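# Four arms unfold and latch a folding crate

## Task

Take the folding crate that lies collapsed on the floor and erect it so that every one of its four walls stands upright and every one of its four corner latches is engaged.

## Robot and tools

Robots. Four i2rt Big YAM arms (arm1 to arm4), each with a six-joint arm and a two-finger gripper, stand around the work area. Foot positions in the scene frame (m): arm1 (-0.344, +0.564, +0.400), arm2 (-0.347, -0.575, +0.384), arm3 (+0.320, +0.573, +0.372), arm4 (+0.356, -0.566, +0.334). Their foot quaternions (wxyz) are arm1 (0.769, -0.004, 0, -0.639), arm2 (0.754, 0, 0, 0.657), arm3 (0.627, 0.001, -0.001, -0.779), arm4 (0.630, 0, 0, 0.777), so arms 1 and 3 face roughly toward -y and arms 2 and 4 roughly toward +y. Each foot faces its own +x. Reach is about 1.0 m from the joint 1 axis.

Frame. Every pose is in one scene frame in metres: origin on the floor, +z up. The hand point lies between the finger pads, roughly 1 cm short of the fingertips. The fingers point along the hand's +z and open and close along its y. Orientation is a quaternion w, x, y, z. Printed hand positions can be off, more so at long reach.

Joints (absolute radians, except the gripper in metres): joint1_rad -2.879 to 2.879 (base yaw, positive counter-clockwise seen from above, 0 along the foot's +x); joint2_rad 0 to 3.141 (shoulder; 0 means upper arm pointing back and about level, larger lifts it up and forward); joint3_rad 0 to 3.019 (elbow; 0 folded, larger opens); joint4_rad -1.692 to 1.57 (hand pitch, positive tips fingers up); joint5_rad -1.57 to 1.57 (sideways swing, positive to the arm's right); joint6_rad -2.094 to 2.094 (hand roll, positive clockwise viewed from behind); gripper_m 0 to 0.093 (fingertip gap). Tolerances for done: ±0.045, ±0.14, ±0.09, ±0.055, ±0.03, ±0.035, ±0.003.

Tool move. Arguments arm1, arm2, arm3, arm4 (each a separate object per arm, or null) plus cameras. Inside an arm's object: "joints" is a dict of absolute targets keyed by joint name (any subset); "target" is one list of seven numbers [x, y, z, qw, qx, qy, qz], an absolute hand pose in the scene frame, reached along a straight line from the current hand_target; "speed" is the top hand speed in m/s, 0.002 to 0.5, default 0.25, with rotation capped at twice that value in rad/s; "min_time_s" (0.1 to 8 s) sets the shortest duration of that arm's joint motions and goes with "joints". When "target" is given, "joints" may contain only gripper_m, otherwise the call is rejected. All motions in one call start together; hand paths within a call finish together and quit after 10 s even if short; a call lasts at most 15 s. cameras is a list from arm1_cam_wrist to arm4_cam_wrist, cam_high, cam_low, or "all"; an empty list gives none; omitting it gives all only for a call with no action. A call with no arm parts just reports full state and images.

Tool wait: seconds from 0 to 10, optional cameras; commands nothing new. zoom_image: camera name and region [x0, y0, x1, y1] in pixels of that camera's latest full image (672x504, origin top-left), at most 504 by 504. read_manual gives only licence texts. finished_scene takes the current scene number and closes the scene for good; the crate must stay erected with no robot support.

Results. The move line lists robots that received a motion. A robot marked as last shown got no command: its status lines read not commanded and the rest repeat earlier values. hand gives the pose in the same seven-number layout as target; hand_target is the pose the drive currently aims at. Joint velocities are rad/s (gripper m/s) in joint_positions order; within noise means the arm is still. Joint torques are in N m per arm joint, with offset and noise; numbers 3 and 4 wrap at ±28. off_target means resting short of the goal and perhaps still pushing. time_out is a stop: a joint could not finish, and each joint holds its target or a nearer one (shown by on_its_own). joint command not followed or pose unreachable means a safety check held the arm targets back; a gripper command still runs, and the arm may keep trying later. MOTOR HOT appears at 85 °C; at 100 °C an OVER-TEMPERATURE FAULT drops that arm for 30 to 60 s, after which keys say limit_stop_at_motor_heat and need resending. If one call is refused or stopped, the rest of that reply's move, wait and finished_scene calls are skipped.

Gripper. Free-air readings run up to 0.003 m wide. On a hard part, a target slightly under the first-contact reading gives a light hold; about 0.005 m under holds at full force (roughly 50 to 64 N per pad).

Motion behaviour. Joint moves run at full joint speed unless min_time_s is set, so the hand can swing wide; a fast, stretched arm may overshoot about 30 degrees. Hand paths are clipped each step to within 100 mm and 20 degrees of the measured pose and solved by damped IK, favouring position. Hands lag, drift and can exceed speed near full stretch. Very small moves may not start. Arms do not stop on contact and keep pushing.

Avoid: any hard press or hit between two arms (it can end the scene); closing a gripper on another arm's fingers; the safety check may react late and lets fingers, housings and cameras meet. Do not slam into heavy or fixed things, drop the crate or let it fall, release it while moving, or hold stretched or straining poses long, which heats motors. Move smoothly.

Each tool is called after "Request:" as name(argument=value, ...), one argument or row to a line, values as JSON.

## Session

Request:
move(
  cameras=["all"],
)

Scene clock: 0.00 s.
Joint torques (N m): no reading
Motor temperatures (°C): arm1=[26 28 28 24 27 23 24] | arm2=[24 25 23 24 28 27 25] | arm3=[26 24 27 24 26 24 27] | arm4=[25 26 26 31 26 25 27]
Heat: arm1: hottest joint2_rad 28 °C; arm2: hottest joint5_rad 28 °C; arm3: hottest joint3_rad 27 °C; arm4: hottest joint4_rad 31 °C.
Joint velocities: within noise
arm1.joint_positions: joint1_rad=-0.585 joint2_rad=+0.620 joint3_rad=+1.408 joint4_rad=-1.557 joint5_rad=+0.189 joint6_rad=-0.039 gripper_m=+0.09396
arm1.joint_status: not commanded
arm1.hand: x=-0.4492 y=+0.3975 z=+0.9079 quat_wxyz=(-0.135, -0.774, -0.490, +0.378) (m; scene frame)
arm1.hand_target: x=-0.4485 y=+0.3991 z=+0.9182 quat_wxyz=(-0.142, -0.770, -0.486, +0.388) (m; scene frame)
arm1.hand_status: not commanded
arm2.joint_positions: joint1_rad=+0.742 joint2_rad=+0.634 joint3_rad=+1.438 joint4_rad=-1.211 joint5_rad=-0.133 joint6_rad=-0.320 gripper_m=+0.09396
arm2.joint_status: not commanded
arm2.hand: x=-0.5072 y=-0.3840 z=+0.9710 quat_wxyz=(-0.284, +0.802, -0.229, -0.472) (m; scene frame)
arm2.hand_target: x=-0.5054 y=-0.3866 z=+0.9837 quat_wxyz=(-0.292, +0.795, -0.226, -0.481) (m; scene frame)
arm2.hand_status: not commanded
arm3.joint_positions: joint1_rad=+0.368 joint2_rad=+0.623 joint3_rad=+1.401 joint4_rad=-1.238 joint5_rad=-0.070 joint6_rad=+0.635 gripper_m=+0.09396
arm3.joint_status: not commanded
arm3.hand: x=+0.3681 y=+0.3300 z=+0.9365 quat_wxyz=(-0.499, -0.717, -0.455, +0.173) (m; scene frame)
arm3.hand_target: x=+0.3677 y=+0.3328 z=+0.9459 quat_wxyz=(-0.507, -0.712, -0.452, +0.176) (m; scene frame)
arm3.hand_status: not commanded
arm4.joint_positions: joint1_rad=+0.790 joint2_rad=+0.548 joint3_rad=+1.366 joint4_rad=-1.267 joint5_rad=+0.243 joint6_rad=-0.097 gripper_m=+0.09396
arm4.joint_status: not commanded
arm4.hand: x=+0.1990 y=-0.4148 z=+0.8936 quat_wxyz=(-0.270, +0.802, -0.261, -0.465) (m; scene frame)
arm4.hand_target: x=+0.2021 y=-0.4168 z=+0.9027 quat_wxyz=(-0.273, +0.796, -0.260, -0.474) (m; scene frame)
arm4.hand_status: not commanded
pictures: arm1_cam_wrist, arm2_cam_wrist, arm3_cam_wrist, arm4_cam_wrist, cam_high, cam_low

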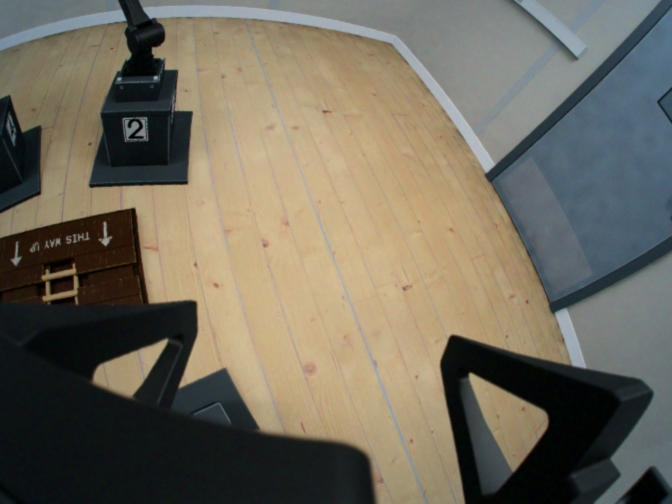

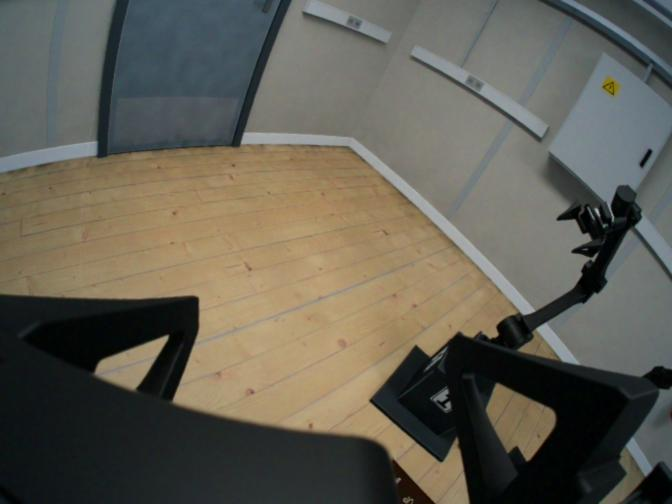

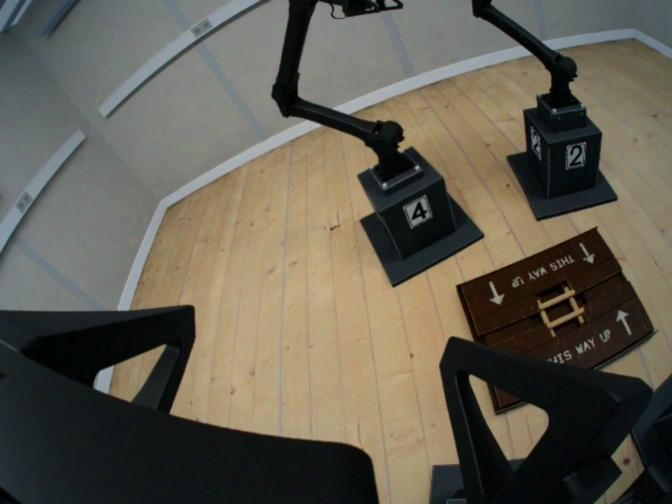

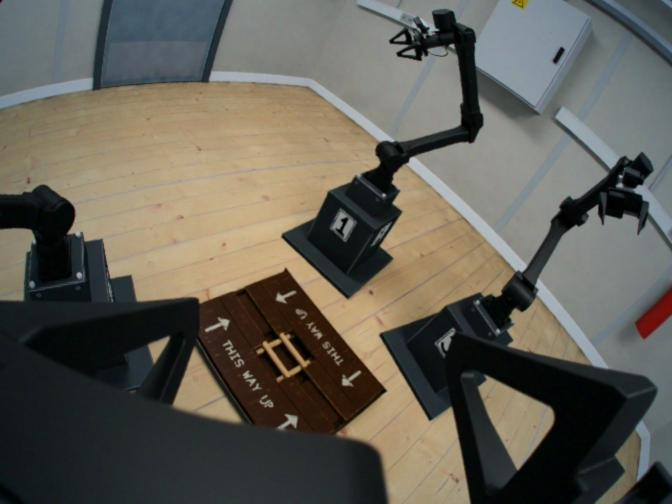

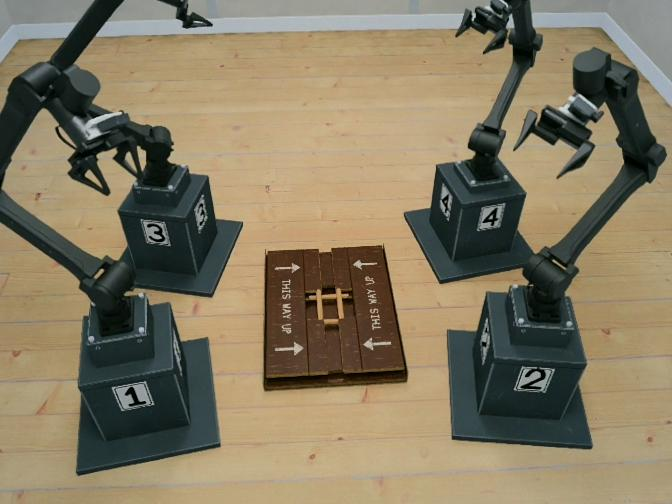

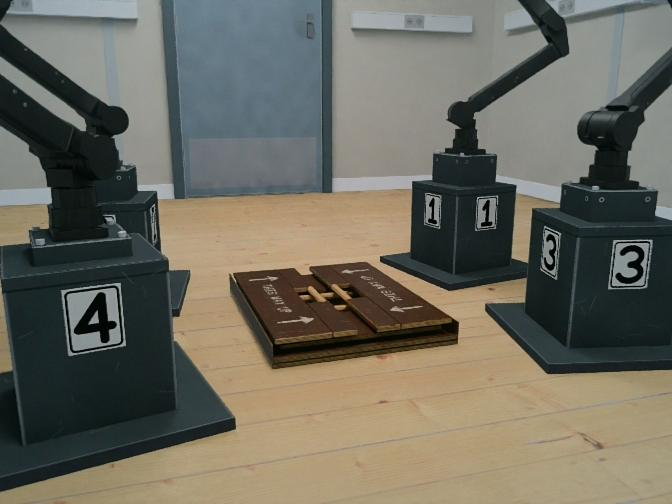

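Request:
zoom_image(
  camera="cam_high",
  region=[250, 230, 420, 400],
)

Request:
zoom_image(
  camera="cam_low",
  region=[220, 240, 470, 380],
)

Scaled by 2.965 from the camera's image (finer frame: 960x720).

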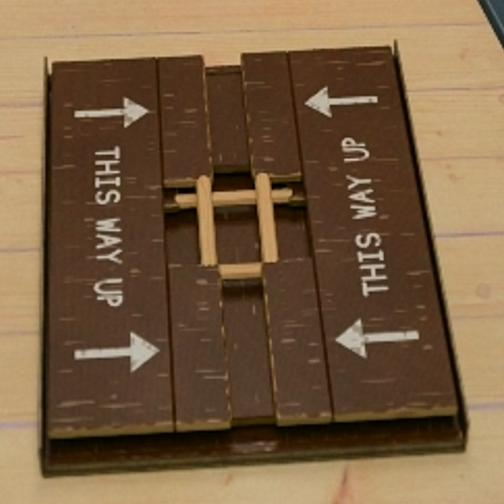

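Scaled by 2.016 from the camera's image (finer frame: 960x720).

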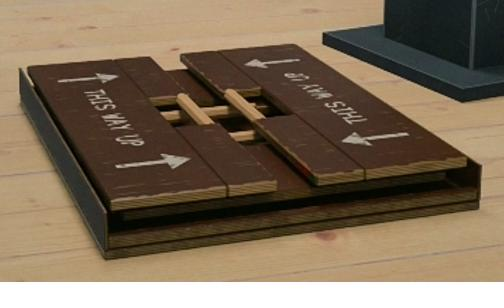

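Request:
move(
  arm1={"target": [-0.17, 0.36, 0.55, 0.2706, 0.6533, 0.6533, -0.2706], "speed": 0.4},
  arm2={"target": [-0.17, -0.33, 0.55, 0.2706, -0.6533, 0.6533, 0.2706], "speed": 0.4},
  arm3={"target": [0.12, 0.36, 0.55, 0.2706, 0.6533, 0.6533, -0.2706], "speed": 0.4},
  arm4={"target": [0.12, -0.33, 0.55, 0.2706, -0.6533, 0.6533, 0.2706], "speed": 0.4},
  cameras=["all"],
)

Scene clock: 34.63 s.
Joint torques (N m): arm1=[-0.67 -3.14 8.61 1.8 0.49 0.03] | arm2=[1.08 -2.96 8.31 1.51 -0.25 0.07] | arm3=[-1.26 -2.67 7.08 1.73 -0.49 -0.06] | arm4=[1.26 -4.13 10.33 1.17 0.24 0.32]
Motor temperatures (°C): arm1=[26 28 30 25 26 23 24] | arm2=[24 25 25 25 28 26 25] | arm3=[26 24 30 24 26 23 27] | arm4=[25 26 29 31 26 25 27]
Heat: arm1: hottest joint3_rad 30 °C; arm2: hottest joint5_rad 28 °C; arm3: hottest joint3_rad 30 °C; arm4: hottest joint4_rad 31 °C.
move: arm1 done; arm2 off_target; arm3 done; arm4 done
Joint velocities: within noise
arm1.joint_positions: joint1_rad=+0.948 joint2_rad=+0.757 joint3_rad=+0.494 joint4_rad=-0.920 joint5_rad=+0.686 joint6_rad=+0.970 gripper_m=+0.09396
arm1.joint_status: not commanded
arm1.hand: x=-0.1721 y=+0.3628 z=+0.5478 quat_wxyz=(-0.262, -0.646, -0.663, +0.275)
arm1.hand_target: x=-0.1717 y=+0.3602 z=+0.5478 quat_wxyz=(-0.264, -0.649, -0.659, +0.274)
arm1.hand_status: done (0.004 m and 1.7 deg from the pose sent, 0.455 m and 30.6 deg at the start)
arm2.joint_positions: joint1_rad=-0.836 joint2_rad=+0.806 joint3_rad=+0.536 joint4_rad=-0.837 joint5_rad=-0.629 joint6_rad=-0.813 gripper_m=+0.09396
arm2.joint_status: not commanded
arm2.hand: x=-0.1786 y=-0.3373 z=+0.5412 quat_wxyz=(-0.250, +0.654, -0.658, -0.276)
arm2.hand_target: x=-0.1743 y=-0.3321 z=+0.5482 quat_wxyz=(-0.260, +0.655, -0.654, -0.274)
arm2.hand_status: off_target (0.014 m and 2.5 deg from the pose sent, 0.542 m and 57.1 deg at the start)
arm3.joint_positions: joint1_rad=-0.917 joint2_rad=+0.830 joint3_rad=+0.611 joint4_rad=-0.963 joint5_rad=-0.692 joint6_rad=-0.985 gripper_m=+0.09396
arm3.joint_status: not commanded
arm3.hand: x=+0.1239 y=+0.3596 z=+0.5513 quat_wxyz=(-0.272, -0.657, -0.652, +0.264)
arm3.hand_target: x=+0.1210 y=+0.3603 z=+0.5476 quat_wxyz=(-0.272, -0.656, -0.652, +0.266)
arm3.hand_status: done (0.004 m and 0.9 deg from the pose sent, 0.460 m and 37.4 deg at the start)
arm4.joint_positions: joint1_rad=+0.913 joint2_rad=+0.956 joint3_rad=+0.765 joint4_rad=-0.994 joint5_rad=+0.690 joint6_rad=+0.960 gripper_m=+0.09396
arm4.joint_status: not commanded
arm4.hand: x=+0.1232 y=-0.3303 z=+0.5481 quat_wxyz=(-0.276, +0.661, -0.648, -0.258)
arm4.hand_target: x=+0.1227 y=-0.3281 z=+0.5482 quat_wxyz=(-0.272, +0.652, -0.657, -0.264)
arm4.hand_status: done (0.004 m and 1.9 deg from the pose sent, 0.363 m and 53.5 deg at the start)
pictures: arm1_cam_wrist, arm2_cam_wrist, arm3_cam_wrist, arm4_cam_wrist, cam_high, cam_low

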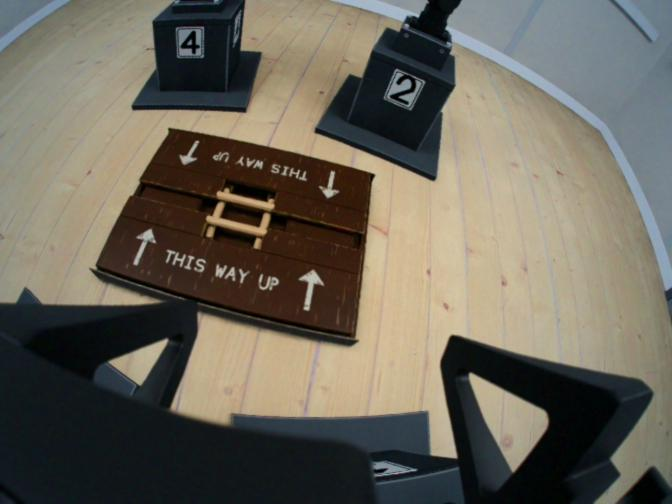

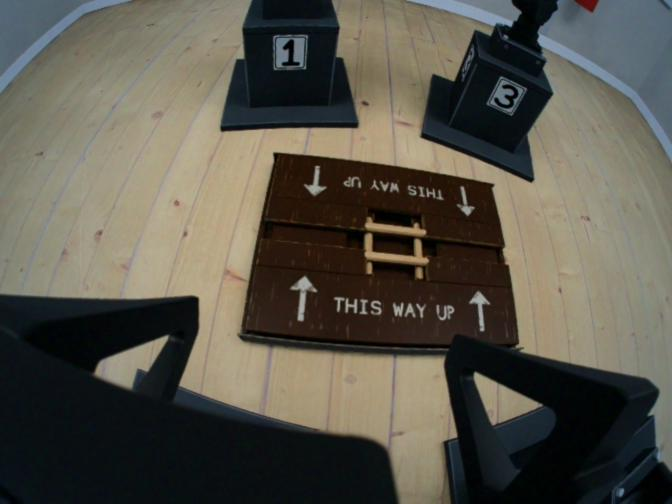

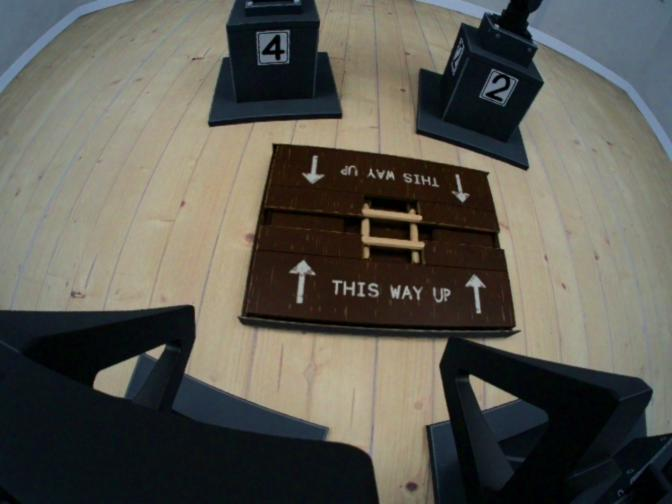

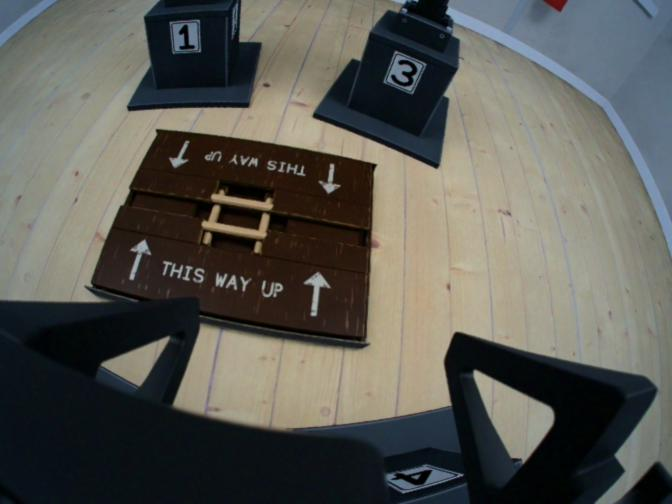

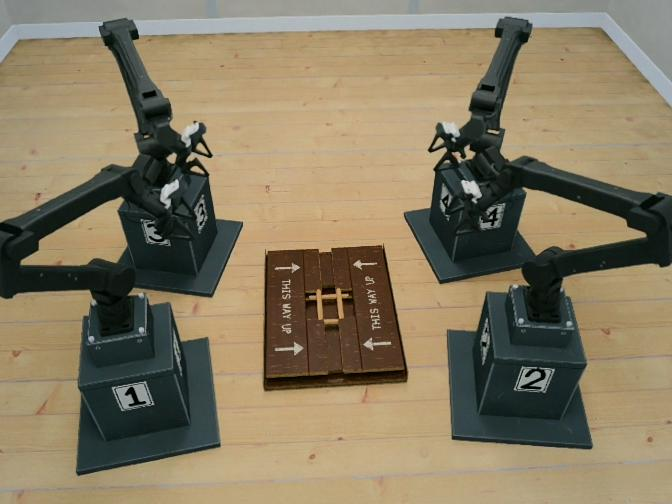

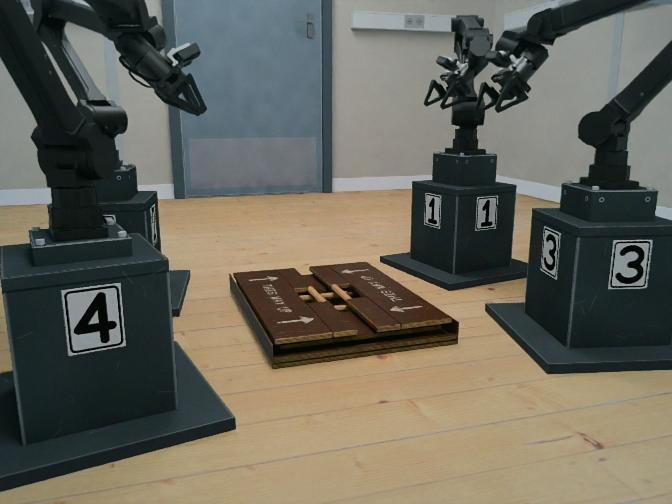

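Request:
zoom_image(
  camera="arm2_cam_wrist",
  region=[230, 140, 530, 365],
)

Request:
zoom_image(
  camera="arm3_cam_wrist",
  region=[230, 130, 530, 355],
)

Request:
zoom_image(
  camera="arm1_cam_wrist",
  region=[180, 160, 300, 250],
)

Scaled by 1.680 from the camera's image (finer frame: 960x720).

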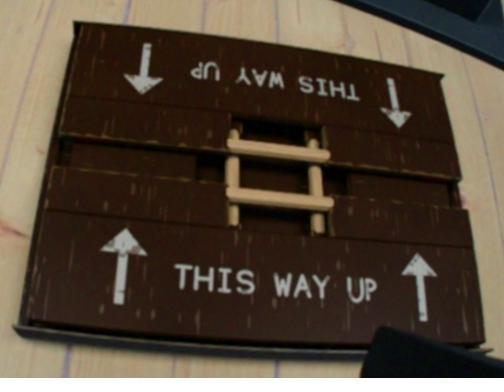

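Scaled by 1.680 from the camera's image (finer frame: 960x720).

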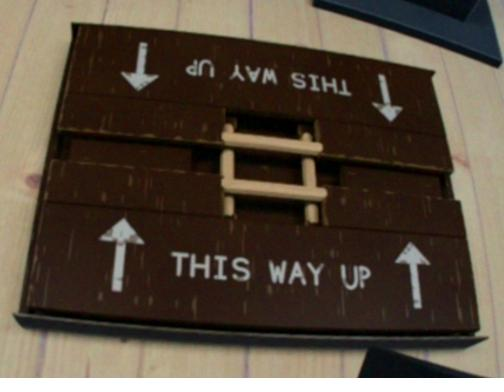

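Scaled by 4.200 from the camera's image (finer frame: 960x720).

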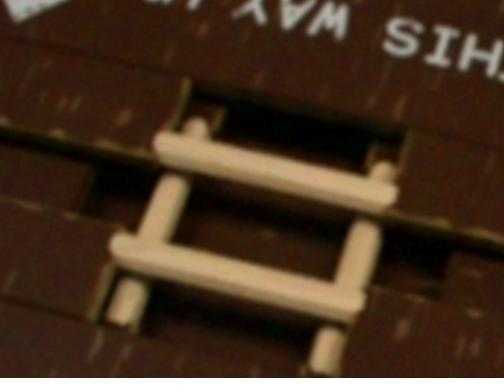

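Request:
move(
  arm1={"target": [-0.25, 0.28, 0.5, 0, 0.7071, 0.7071, 0], "speed": 0.3, "joints": {"gripper_m": 0.06}},
  arm2={"target": [-0.06, -0.25, 0.40, 0, 0, 1, 0], "speed": 0.3, "joints": {"gripper_m": 0.06}},
  arm3={"target": [-0.045, 0.03, 0.21, 0, 1, 0, 0], "speed": 0.35, "joints": {"gripper_m": 0.06}},
  arm4={"target": [0.22, -0.28, 0.5, 0, 0.7071, -0.7071, 0], "speed": 0.3, "joints": {"gripper_m": 0.06}},
  cameras=["arm2_cam_wrist", "arm3_cam_wrist", "cam_high", "cam_low"],
)

Scene clock: 82.13 s.
Joint torques (N m): arm1=[-1.14 -7.36 11.15 0.1 0.14 -0.03] | arm2=[-0.03 -13.74 8.27 -0.08 0.17 0.07] | arm3=[0.62 -18.49 8.49 -0.02 0.05 0.18] | arm4=[1.38 -5.83 13.83 -0.54 -0.15 -0.11]
Motor temperatures (°C): arm1=[26 28 32 24 26 23 24] | arm2=[24 25 26 25 28 26 25] | arm3=[26 24 30 24 26 23 27] | arm4=[25 26 30 31 26 25 27]
Heat: arm1: hottest joint3_rad 32 °C; arm2: hottest joint5_rad 28 °C; arm3: hottest joint3_rad 30 °C; arm4: hottest joint4_rad 31 °C.
move: arm1 off_target; arm2 off_target; arm3 off_target; arm4 off_target
Joint velocities: within noise
arm1.joint_positions: joint1_rad=+0.137 joint2_rad=+1.206 joint3_rad=+0.724 joint4_rad=-1.132 joint5_rad=-0.021 joint6_rad=+0.329 gripper_m=+0.06006
arm1.joint_status: all done
arm1.hand: x=-0.2528 y=+0.3022 z=+0.4848 quat_wxyz=(+0.015, -0.710, -0.704, -0.015)
arm1.hand_target: x=-0.2487 y=+0.2829 z=+0.5009 quat_wxyz=(-0.003, -0.707, -0.707, -0.007)
arm1.hand_status: off_target (0.027 m and 2.4 deg from the pose sent, 0.123 m and 44.6 deg at the start)
arm2.joint_positions: joint1_rad=-0.583 joint2_rad=+1.674 joint3_rad=+0.976 joint4_rad=-0.900 joint5_rad=-0.009 joint6_rad=+0.836 gripper_m=+0.06014
arm2.joint_status: all done
arm2.hand: x=-0.0743 y=-0.2626 z=+0.3913 quat_wxyz=(+0.012, +0.008, -1.000, +0.007)
arm2.hand_target: x=-0.0635 y=-0.2506 z=+0.4008 quat_wxyz=(+0.002, +0.004, -1.000, -0.001)
arm2.hand_status: off_target (0.021 m and 1.8 deg from the pose sent, 0.204 m and 97.7 deg at the start)
arm3.joint_positions: joint1_rad=-0.391 joint2_rad=+2.400 joint3_rad=+1.714 joint4_rad=-0.883 joint5_rad=+0.003 joint6_rad=+0.963 gripper_m=+0.06013
arm3.joint_status: all done
arm3.hand: x=-0.0466 y=+0.0458 z=+0.2169 quat_wxyz=(+0.000, -1.000, +0.000, +0.000)
arm3.hand_target: x=-0.0447 y=+0.0345 z=+0.2092 quat_wxyz=(+0.000, -1.000, -0.001, -0.001)
arm3.hand_status: off_target (0.017 m and 0.1 deg from the pose sent, 0.504 m and 97.9 deg at the start)
arm4.joint_positions: joint1_rad=+0.243 joint2_rad=+1.177 joint3_rad=+0.892 joint4_rad=-1.316 joint5_rad=-0.011 joint6_rad=+0.470 gripper_m=+0.06007
arm4.joint_status: all done
arm4.hand: x=+0.2248 y=-0.2983 z=+0.4856 quat_wxyz=(+0.010, +0.700, -0.714, +0.013)
arm4.hand_target: x=+0.2190 y=-0.2834 z=+0.5010 quat_wxyz=(+0.006, +0.705, -0.709, -0.002)
arm4.hand_status: off_target (0.024 m and 2.2 deg from the pose sent, 0.119 m and 44.4 deg at the start)

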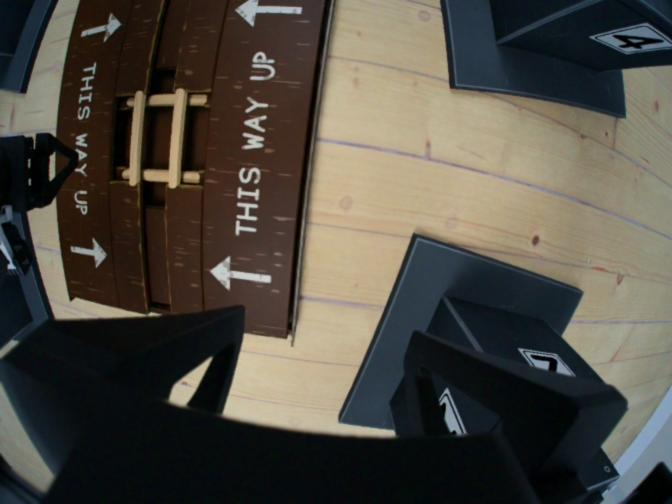

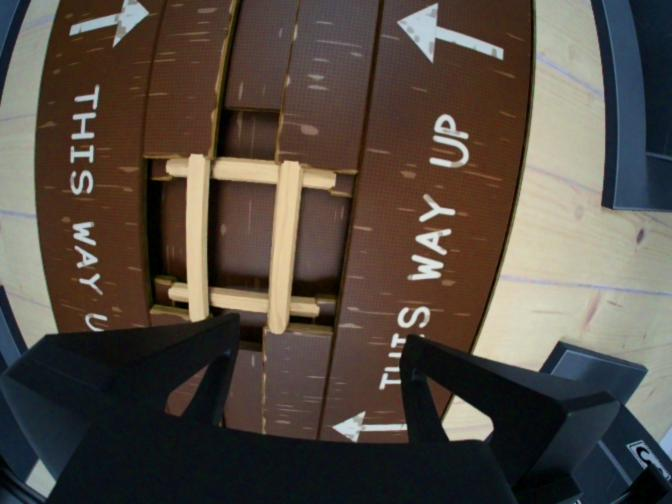

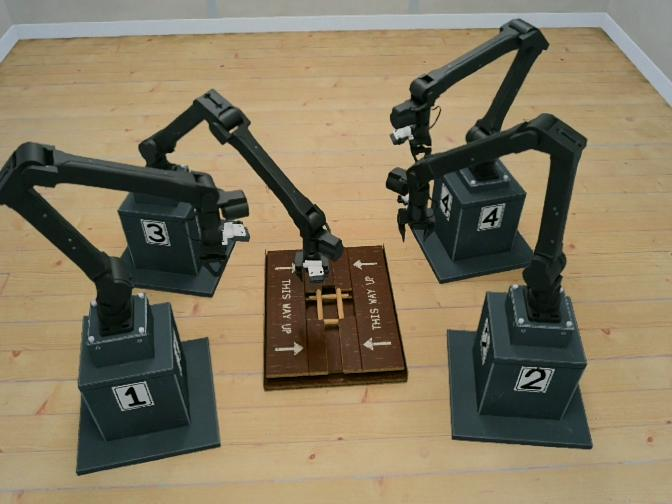

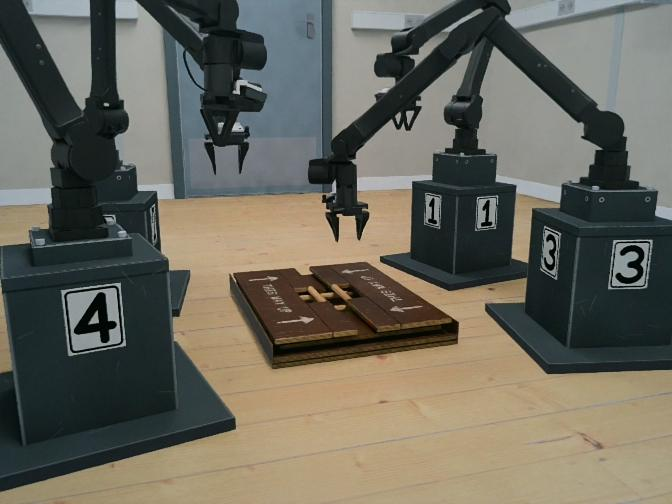

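Request:
move(
  arm3={"target": [-0.026, 0.011, 0.125, 0, 0.9998, 0.02, 0], "speed": 0.2, "joints": {"gripper_m": 0.045}},
  cameras=["arm3_cam_wrist"],
)

Scene clock: 96.20 s.
Joint torques (N m): arm1=[-0.73 -8.06 11.07 0.17 0.13 -0.02] | arm2=[0.03 -13.68 8.28 -0.09 0.17 0.07] | arm3=[0.03 -20.25 7.72 0.55 0.14 0.18] | arm4=[1.38 -5.77 13.83 -0.54 -0.15 -0.11]
Motor temperatures (°C): arm1=[26 28 34 24 26 23 24] | arm2=[24 26 27 25 28 26 25] | arm3=[26 26 31 24 26 23 27] | arm4=[25 26 31 31 26 25 27]
Heat: arm1: hottest joint3_rad 34 °C; arm2: hottest joint5_rad 28 °C; arm3: hottest joint3_rad 31 °C; arm4: hottest joint3_rad 31 °C.
move: arm3 off_target
Joint velocities: within noise
arm1.joint_positions: joint1_rad=+0.137 joint2_rad=+1.206 joint3_rad=+0.724 joint4_rad=-1.132 joint5_rad=-0.022 joint6_rad=+0.329 gripper_m=+0.06006
arm1.joint_status: not commanded
arm1.hand: x=-0.2525 y=+0.3023 z=+0.4848 quat_wxyz=(+0.014, -0.710, -0.704, -0.016)
arm1.hand_target: x=-0.2484 y=+0.2830 z=+0.5009 quat_wxyz=(-0.003, -0.708, -0.707, -0.008)
arm1.hand_status: not commanded
arm2: as last shown
arm3.joint_positions: joint1_rad=-0.339 joint2_rad=+2.585 joint3_rad=+1.811 joint4_rad=-0.816 joint5_rad=+0.003 joint6_rad=+0.968 gripper_m=+0.04512
arm3.joint_status: all done
arm3.hand: x=-0.0207 y=+0.0236 z=+0.1281 quat_wxyz=(+0.009, -1.000, -0.024, -0.005)
arm3.hand_target: x=-0.0255 y=+0.0119 z=+0.1257 quat_wxyz=(+0.000, -1.000, -0.021, +0.000)
arm3.hand_status: off_target (0.014 m and 1.3 deg from the pose sent, 0.100 m and 2.2 deg at the start)
arm4.joint_positions: joint1_rad=+0.240 joint2_rad=+1.177 joint3_rad=+0.892 joint4_rad=-1.316 joint5_rad=-0.011 joint6_rad=+0.469 gripper_m=+0.06007
arm4.joint_status: not commanded
arm4.hand: x=+0.2256 y=-0.2979 z=+0.4856 quat_wxyz=(+0.010, +0.699, -0.715, +0.013)
arm4.hand_target: x=+0.2199 y=-0.2830 z=+0.5010 quat_wxyz=(+0.006, +0.704, -0.710, -0.002)
arm4.hand_status: not commanded

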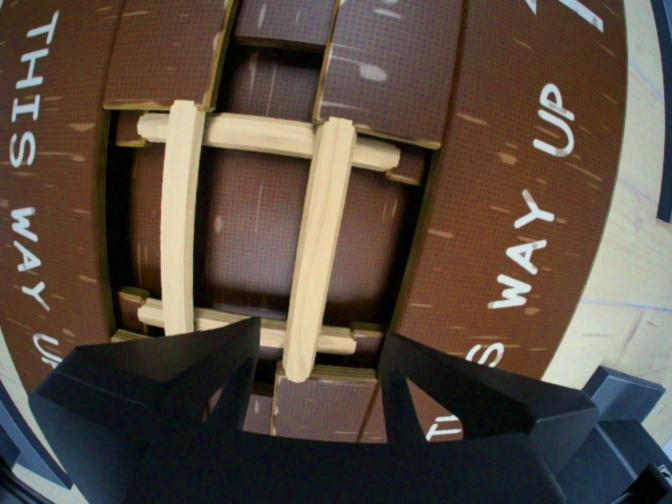

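Request:
move(
  arm3={"target": [-0.031, 0.0085, 0.057, 0, 0.9997, 0.024, 0], "speed": 0.1},
  cameras=["arm3_cam_wrist"],
)

Scene clock: 106.20 s.
Joint torques (N m): arm1=[-1.32 -7.77 11.08 0.16 0.13 -0.05] | arm2=[0.03 -13.74 8.28 -0.08 0.17 0.07] | arm3=[-0.62 -19.9 7.45 0.61 0.16 0.07] | arm4=[1.32 -5.83 13.85 -0.55 -0.15 -0.11]
Motor temperatures (°C): arm1=[26 28 35 24 26 23 24] | arm2=[24 26 27 25 28 26 25] | arm3=[26 27 31 24 26 23 27] | arm4=[25 26 31 31 26 25 27]
Heat: arm1: hottest joint3_rad 35 °C; arm2: hottest joint5_rad 28 °C; arm3: hottest joint3_rad 31 °C; arm4: hottest joint3_rad 31 °C.
move: arm3 off_target
Joint velocities: within noise
arm1, arm2, arm4: as last shown
arm3.joint_positions: joint1_rad=-0.339 joint2_rad=+2.730 joint3_rad=+1.921 joint4_rad=-0.776 joint5_rad=+0.003 joint6_rad=+0.969 gripper_m=+0.04512
arm3.joint_status: not commanded
arm3.hand: x=-0.0253 y=+0.0159 z=+0.0662 quat_wxyz=(+0.006, -1.000, -0.024, -0.004)
arm3.hand_target: x=-0.0303 y=+0.0098 z=+0.0569 quat_wxyz=(+0.000, -1.000, -0.023, +0.000)
arm3.hand_status: off_target (0.013 m and 0.9 deg from the pose sent, 0.073 m and 1.2 deg at the start)

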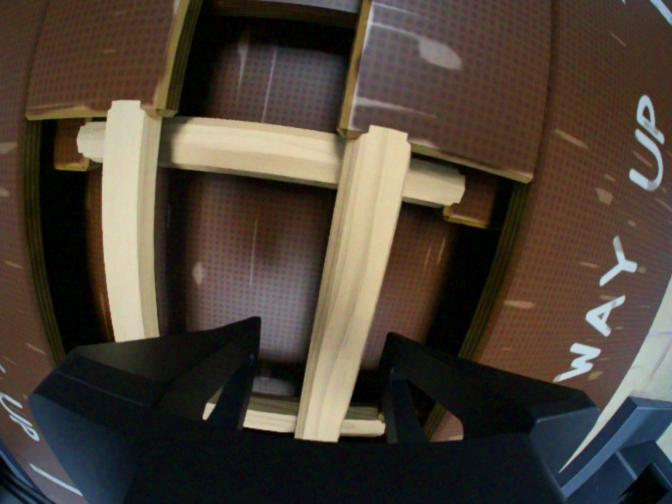

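Request:
move(
  arm3={"target": [-0.031, 0.0165, 0.051, 0, 0.9997, 0.024, 0], "speed": 0.1},
)

Request:
move(
  arm3={"joints": {"gripper_m": 0.012}},
  cameras=["arm3_cam_wrist"],
)

Scene clock: 108.87 s.
Joint torques (N m): arm1=[-0.56 -7.71 11 0.13 0.12 -0.09] | arm2=[0.03 -13.74 8.28 -0.06 0.17 0.07] | arm3=[-1.03 -20.54 5.78 0.9 0.14 -0.05] | arm4=[1.32 -5.83 13.83 -0.55 -0.15 -0.11]
Motor temperatures (°C): arm1=[26 28 35 24 26 23 24] | arm2=[24 26 27 25 28 26 25] | arm3=[26 27 31 24 26 23 27] | arm4=[25 26 31 31 26 25 27]
Heat: arm1: hottest joint3_rad 35 °C; arm2: hottest joint5_rad 28 °C; arm3: hottest joint3_rad 31 °C; arm4: hottest joint3_rad 31 °C.
move: arm3 off_target
Joint velocities: within noise
arm1, arm2, arm4: as last shown
arm3.joint_positions: joint1_rad=-0.339 joint2_rad=+2.730 joint3_rad=+1.921 joint4_rad=-0.757 joint5_rad=+0.003 joint6_rad=+0.969 gripper_m=+0.04512
arm3.joint_status: not commanded
arm3.hand: x=-0.0277 y=+0.0120 z=+0.0662 quat_wxyz=(-0.001, -1.000, -0.023, +0.001)
arm3.hand_target: x=-0.0306 y=+0.0169 z=+0.0514 quat_wxyz=(+0.000, -1.000, -0.024, +0.000)
arm3.hand_status: off_target (0.016 m and 0.2 deg from the pose sent, 0.016 m and 0.9 deg at the start)
pictures: none

Scene clock: 109.57 s.
Joint torques (N m): arm1=[-0.85 -8.12 11.17 0.16 0.16 -0.05] | arm2=[-0.03 -13.74 8.28 -0.08 0.17 0.07] | arm3=[-0.62 -20.01 5.96 1.61 0.03 -0.04] | arm4=[1.38 -5.77 13.83 -0.54 -0.15 -0.11]
Motor temperatures (°C): arm1=[26 28 35 24 26 23 24] | arm2=[24 26 27 25 28 26 25] | arm3=[26 27 31 24 26 23 27] | arm4=[25 26 31 31 26 25 27]
Heat: arm1: hottest joint3_rad 35 °C; arm2: hottest joint5_rad 28 °C; arm3: hottest joint3_rad 31 °C; arm4: hottest joint3_rad 31 °C.
move: arm3 off_target
Joint velocities: within noise
arm1, arm2, arm4: as last shown
arm3.joint_positions: joint1_rad=-0.343 joint2_rad=+2.730 joint3_rad=+1.920 joint4_rad=-0.776 joint5_rad=+0.016 joint6_rad=+0.978 gripper_m=+0.01656
arm3.joint_status: gripper_m off_target (ended at +0.01659, target +0.01200)
arm3.hand: x=-0.0292 y=+0.0193 z=+0.0658 quat_wxyz=(+0.010, -1.000, -0.017, +0.001)
arm3.hand_target: x=-0.0311 y=+0.0175 z=+0.0513 quat_wxyz=(+0.002, -1.000, -0.020, +0.004)
arm3.hand_status: not commanded

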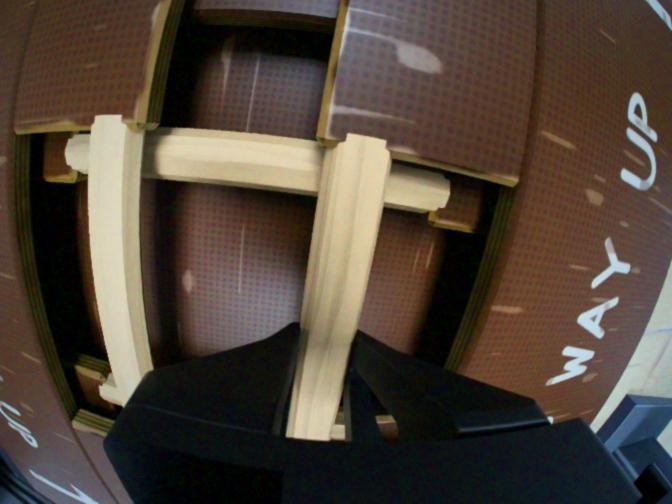

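Request:
move(
  arm3={"target": [-0.031, 0.033, 0.14, 0.0872, 0.9959, 0.0219, -0.0019], "speed": 0.12},
)

Request:
move(
  arm3={"target": [-0.033, 0.073, 0.199, 0.1736, 0.9845, 0.0217, -0.0038], "speed": 0.12},
  cameras=["arm3_cam_wrist", "cam_high", "cam_low"],
)

Scene clock: 115.93 s.
Joint torques (N m): arm1=[-0.79 -8.12 11.07 0.13 0.11 -0.04] | arm2=[-0.03 -13.74 8.28 -0.08 0.17 0.07] | arm3=[-0.85 -23.88 2.99 -0.36 0.13 -0.09] | arm4=[1.32 -5.83 13.83 -0.54 -0.15 -0.11]
Motor temperatures (°C): arm1=[26 28 35 24 26 23 24] | arm2=[24 26 27 25 27 26 25] | arm3=[26 27 31 24 26 23 27] | arm4=[25 26 32 31 26 25 27]
Heat: arm1: hottest joint3_rad 35 °C; arm2: hottest joint3_rad 27 °C; arm3: hottest joint3_rad 31 °C; arm4: hottest joint3_rad 32 °C.
move: arm3 off_target
Joint velocities: within noise
arm1, arm2, arm4: as last shown
arm3.joint_positions: joint1_rad=-0.380 joint2_rad=+2.535 joint3_rad=+1.641 joint4_rad=-0.521 joint5_rad=-0.107 joint6_rad=+0.945 gripper_m=+0.01656
arm3.joint_status: not commanded
arm3.hand: x=-0.0281 y=+0.0261 z=+0.1192 quat_wxyz=(-0.094, -0.995, -0.019, -0.001)
arm3.hand_target: x=-0.0312 y=+0.0295 z=+0.1391 quat_wxyz=(-0.093, -0.995, -0.022, +0.000)
arm3.hand_status: off_target (0.022 m and 0.9 deg from the pose sent, 0.075 m and 11.2 deg at the start)
pictures: none

Scene clock: 117.20 s.
Joint torques (N m): arm1=[-1.14 -7.82 10.95 0.18 0.14 -0.03] | arm2=[-0.03 -13.74 8.31 -0.09 0.17 0.07] | arm3=[-1.49 -21.07 2.77 0.36 0.12 -0.14] | arm4=[1.32 -5.83 13.83 -0.54 -0.15 -0.11]
Motor temperatures (°C): arm1=[26 28 35 24 26 23 24] | arm2=[24 26 27 25 27 26 25] | arm3=[26 28 31 24 26 23 27] | arm4=[25 26 32 31 26 25 27]
Heat: arm1: hottest joint3_rad 35 °C; arm2: hottest joint3_rad 27 °C; arm3: hottest joint3_rad 31 °C; arm4: hottest joint3_rad 32 °C.
move: arm3 off_target
Joint velocities: within noise
arm1, arm2, arm4: as last shown
arm3.joint_positions: joint1_rad=-0.445 joint2_rad=+2.312 joint3_rad=+1.363 joint4_rad=-0.336 joint5_rad=-0.216 joint6_rad=+0.899 gripper_m=+0.01622
arm3.joint_status: not commanded
arm3.hand: x=-0.0296 y=+0.0621 z=+0.1897 quat_wxyz=(-0.177, -0.984, -0.021, +0.002)
arm3.hand_target: x=-0.0327 y=+0.0718 z=+0.1994 quat_wxyz=(-0.174, -0.984, -0.022, +0.004)
arm3.hand_status: off_target (0.015 m and 0.5 deg from the pose sent, 0.093 m and 9.2 deg at the start)

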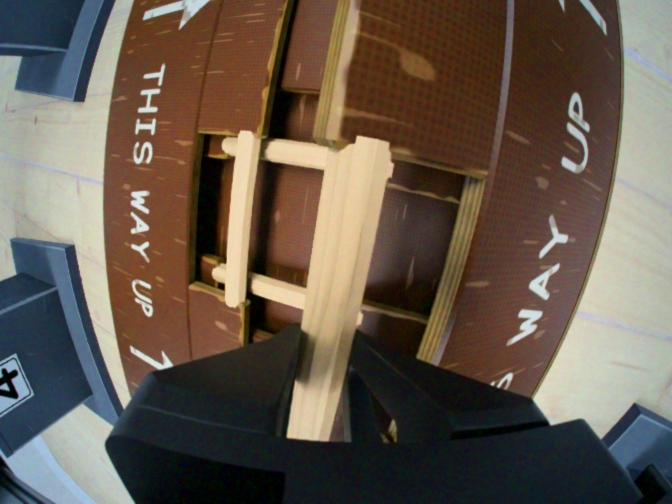

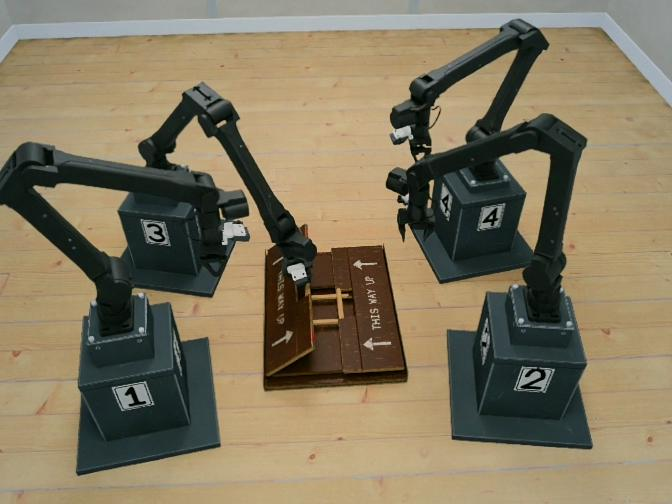

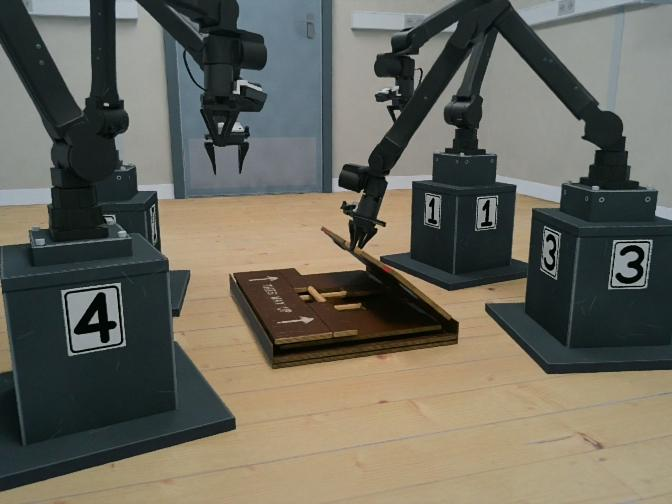

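Request:
move(
  arm3={"target": [-0.036, 0.143, 0.240, 0.2587, 0.9656, 0.0212, -0.0057], "speed": 0.12},
  arm2={"target": [-0.012, -0.045, 0.22, 0, -0.02, 0.9998, 0], "speed": 0.25, "joints": {"gripper_m": 0.045}},
)

Request:
move(
  arm3={"target": [-0.039, 0.210, 0.254, 0.3419, 0.9394, 0.0207, -0.0075], "speed": 0.1},
  cameras=["arm3_cam_wrist", "arm2_cam_wrist", "cam_high", "cam_low"],
)

Scene clock: 122.40 s.
Joint torques (N m): arm1=[-0.85 -7.53 11.06 0.1 0.09 -0.03] | arm2=[0.09 -23.41 7.65 -0.12 0.19 0.07] | arm3=[-2.67 -18.49 1.76 0.23 0.29 -0.25] | arm4=[1.32 -5.83 13.83 -0.55 -0.15 -0.11]
Motor temperatures (°C): arm1=[26 28 36 24 26 23 24] | arm2=[24 26 27 25 27 26 25] | arm3=[26 28 31 24 26 23 28] | arm4=[25 26 32 31 26 25 27]
Heat: arm1: hottest joint3_rad 36 °C; arm2: hottest joint3_rad 27 °C; arm3: hottest joint3_rad 31 °C; arm4: hottest joint3_rad 32 °C.
move: arm2 off_target; arm3 off_target
Joint velocities: within noise
arm1, arm4: as last shown
arm2.joint_positions: joint1_rad=-0.430 joint2_rad=+2.387 joint3_rad=+1.607 joint4_rad=-0.818 joint5_rad=-0.001 joint6_rad=+0.961 gripper_m=+0.04513
arm2.joint_status: all done
arm2.hand: x=-0.0199 y=-0.0614 z=+0.2081 quat_wxyz=(+0.008, +0.022, -1.000, +0.011)
arm2.hand_target: x=-0.0121 y=-0.0471 z=+0.2189 quat_wxyz=(-0.001, +0.019, -1.000, +0.001)
arm2.hand_status: off_target (0.022 m and 1.6 deg from the pose sent, 0.284 m and 2.1 deg at the start)
arm3.joint_positions: joint1_rad=-0.557 joint2_rad=+2.141 joint3_rad=+1.099 joint4_rad=-0.119 joint5_rad=-0.379 joint6_rad=+0.824 gripper_m=+0.01620
arm3.joint_status: not commanded
arm3.hand: x=-0.0313 y=+0.1205 z=+0.2373 quat_wxyz=(-0.272, -0.962, -0.026, +0.003)
arm3.hand_target: x=-0.0312 y=+0.1384 z=+0.2405 quat_wxyz=(-0.260, -0.965, -0.026, +0.003)
arm3.hand_status: off_target (0.023 m and 1.7 deg from the pose sent, 0.095 m and 9.6 deg at the start)
pictures: none

Scene clock: 123.87 s.
Joint torques (N m): arm1=[-0.79 -6.83 11.02 0.17 0.07 -0.03] | arm2=[0.15 -23.36 7.66 -0.13 0.18 0.06] | arm3=[-3.25 -15.62 1.48 0.7 0.53 -0.24] | arm4=[1.32 -5.83 13.83 -0.54 -0.15 -0.11]
Motor temperatures (°C): arm1=[26 28 36 24 26 23 24] | arm2=[24 26 27 25 27 26 25] | arm3=[26 28 30 24 26 23 28] | arm4=[25 26 32 31 26 25 27]
Heat: arm1: hottest joint3_rad 36 °C; arm2: hottest joint3_rad 27 °C; arm3: hottest joint3_rad 30 °C; arm4: hottest joint3_rad 32 °C.
move: arm3 off_target
Joint velocities: within noise
arm1, arm4: as last shown
arm2.joint_positions: joint1_rad=-0.431 joint2_rad=+2.387 joint3_rad=+1.607 joint4_rad=-0.818 joint5_rad=-0.001 joint6_rad=+0.961 gripper_m=+0.04513
arm2.joint_status: not commanded
arm2.hand: x=-0.0191 y=-0.0619 z=+0.2081 quat_wxyz=(+0.008, +0.021, -1.000, +0.011)
arm2.hand_target: x=-0.0113 y=-0.0476 z=+0.2189 quat_wxyz=(-0.001, +0.018, -1.000, +0.001)
arm2.hand_status: not commanded
arm3.joint_positions: joint1_rad=-0.710 joint2_rad=+2.061 joint3_rad=+0.909 joint4_rad=+0.054 joint5_rad=-0.574 joint6_rad=+0.724 gripper_m=+0.01620
arm3.joint_status: not commanded
arm3.hand: x=-0.0348 y=+0.1884 z=+0.2581 quat_wxyz=(-0.355, -0.934, -0.029, -0.001)
arm3.hand_target: x=-0.0379 y=+0.2100 z=+0.2538 quat_wxyz=(-0.341, -0.940, -0.019, +0.004)
arm3.hand_status: off_target (0.022 m and 2.1 deg from the pose sent, 0.091 m and 8.5 deg at the start)
pictures: arm2_cam_wrist, arm3_cam_wrist, cam_high, cam_low

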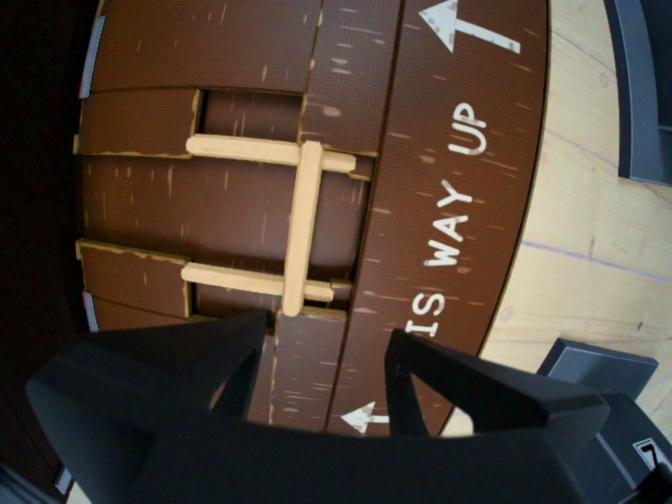

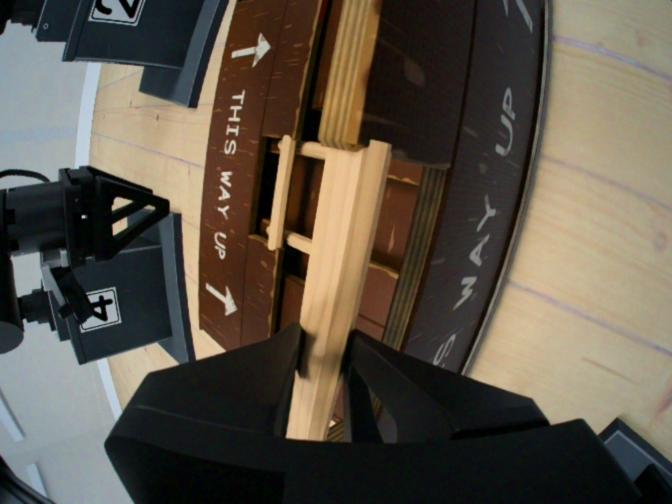

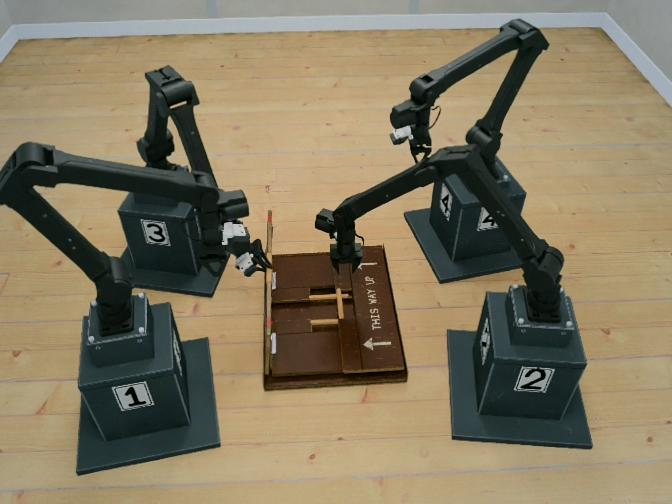

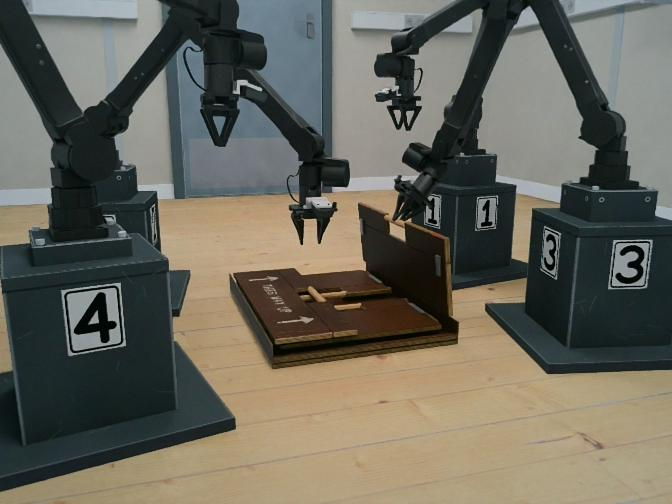

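Request:
zoom_image(
  camera="cam_low",
  region=[220, 180, 480, 380],
)

Request:
zoom_image(
  camera="arm2_cam_wrist",
  region=[0, 0, 250, 504],
)

Request:
zoom_image(
  camera="cam_high",
  region=[240, 200, 420, 400],
)

Scaled by 1.938 from the camera's image (finer frame: 960x720).

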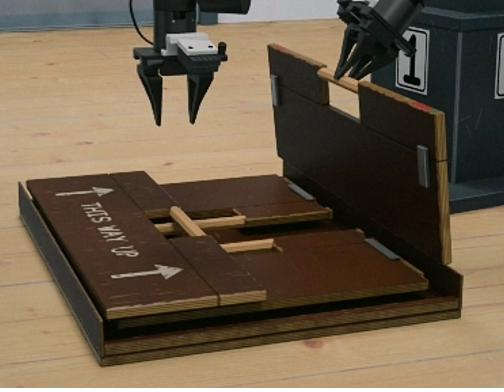

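Scaled by 1.000.

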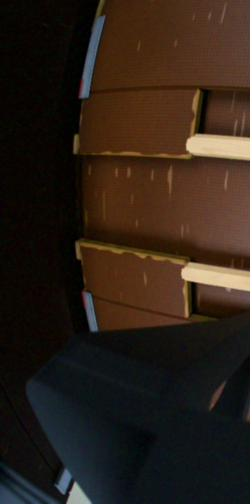

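Scaled by 2.520 from the camera's image (finer frame: 960x720).

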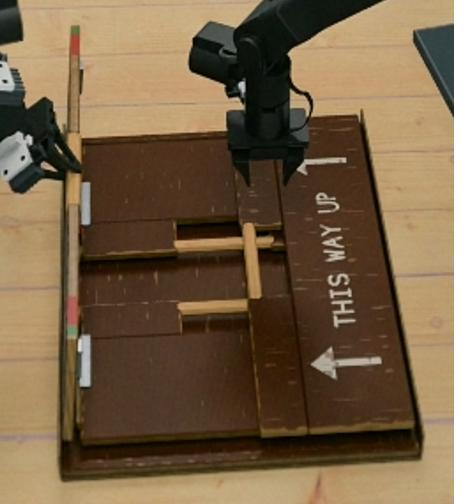

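Request:
zoom_image(
  camera="cam_high",
  region=[255, 205, 285, 235],
)

Request:
zoom_image(
  camera="cam_high",
  region=[255, 310, 295, 350],
)

Request:
zoom_image(
  camera="cam_low",
  region=[350, 190, 460, 290],
)

Scaled by 16.800 from the camera's image (finer frame: 960x720).

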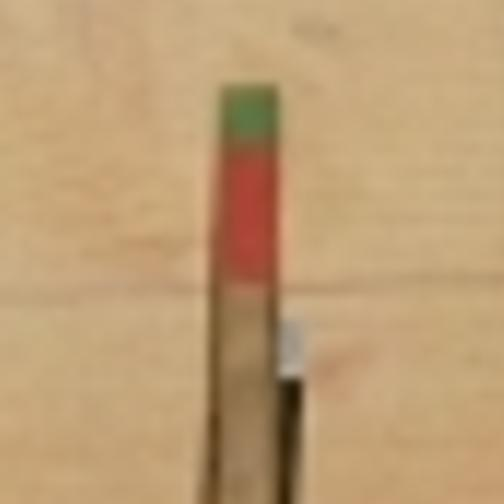

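Scaled by 12.600 from the camera's image (finer frame: 960x720).

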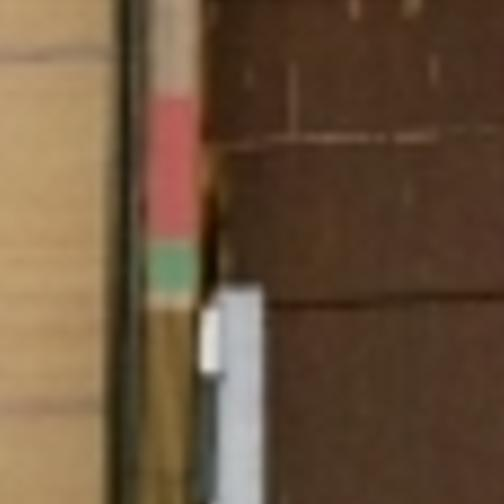

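Scaled by 4.582 from the camera's image (finer frame: 960x720).

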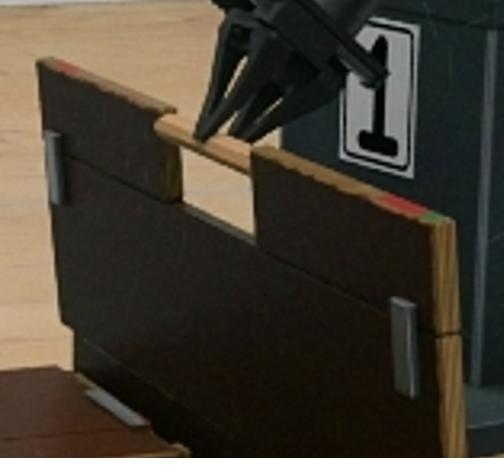

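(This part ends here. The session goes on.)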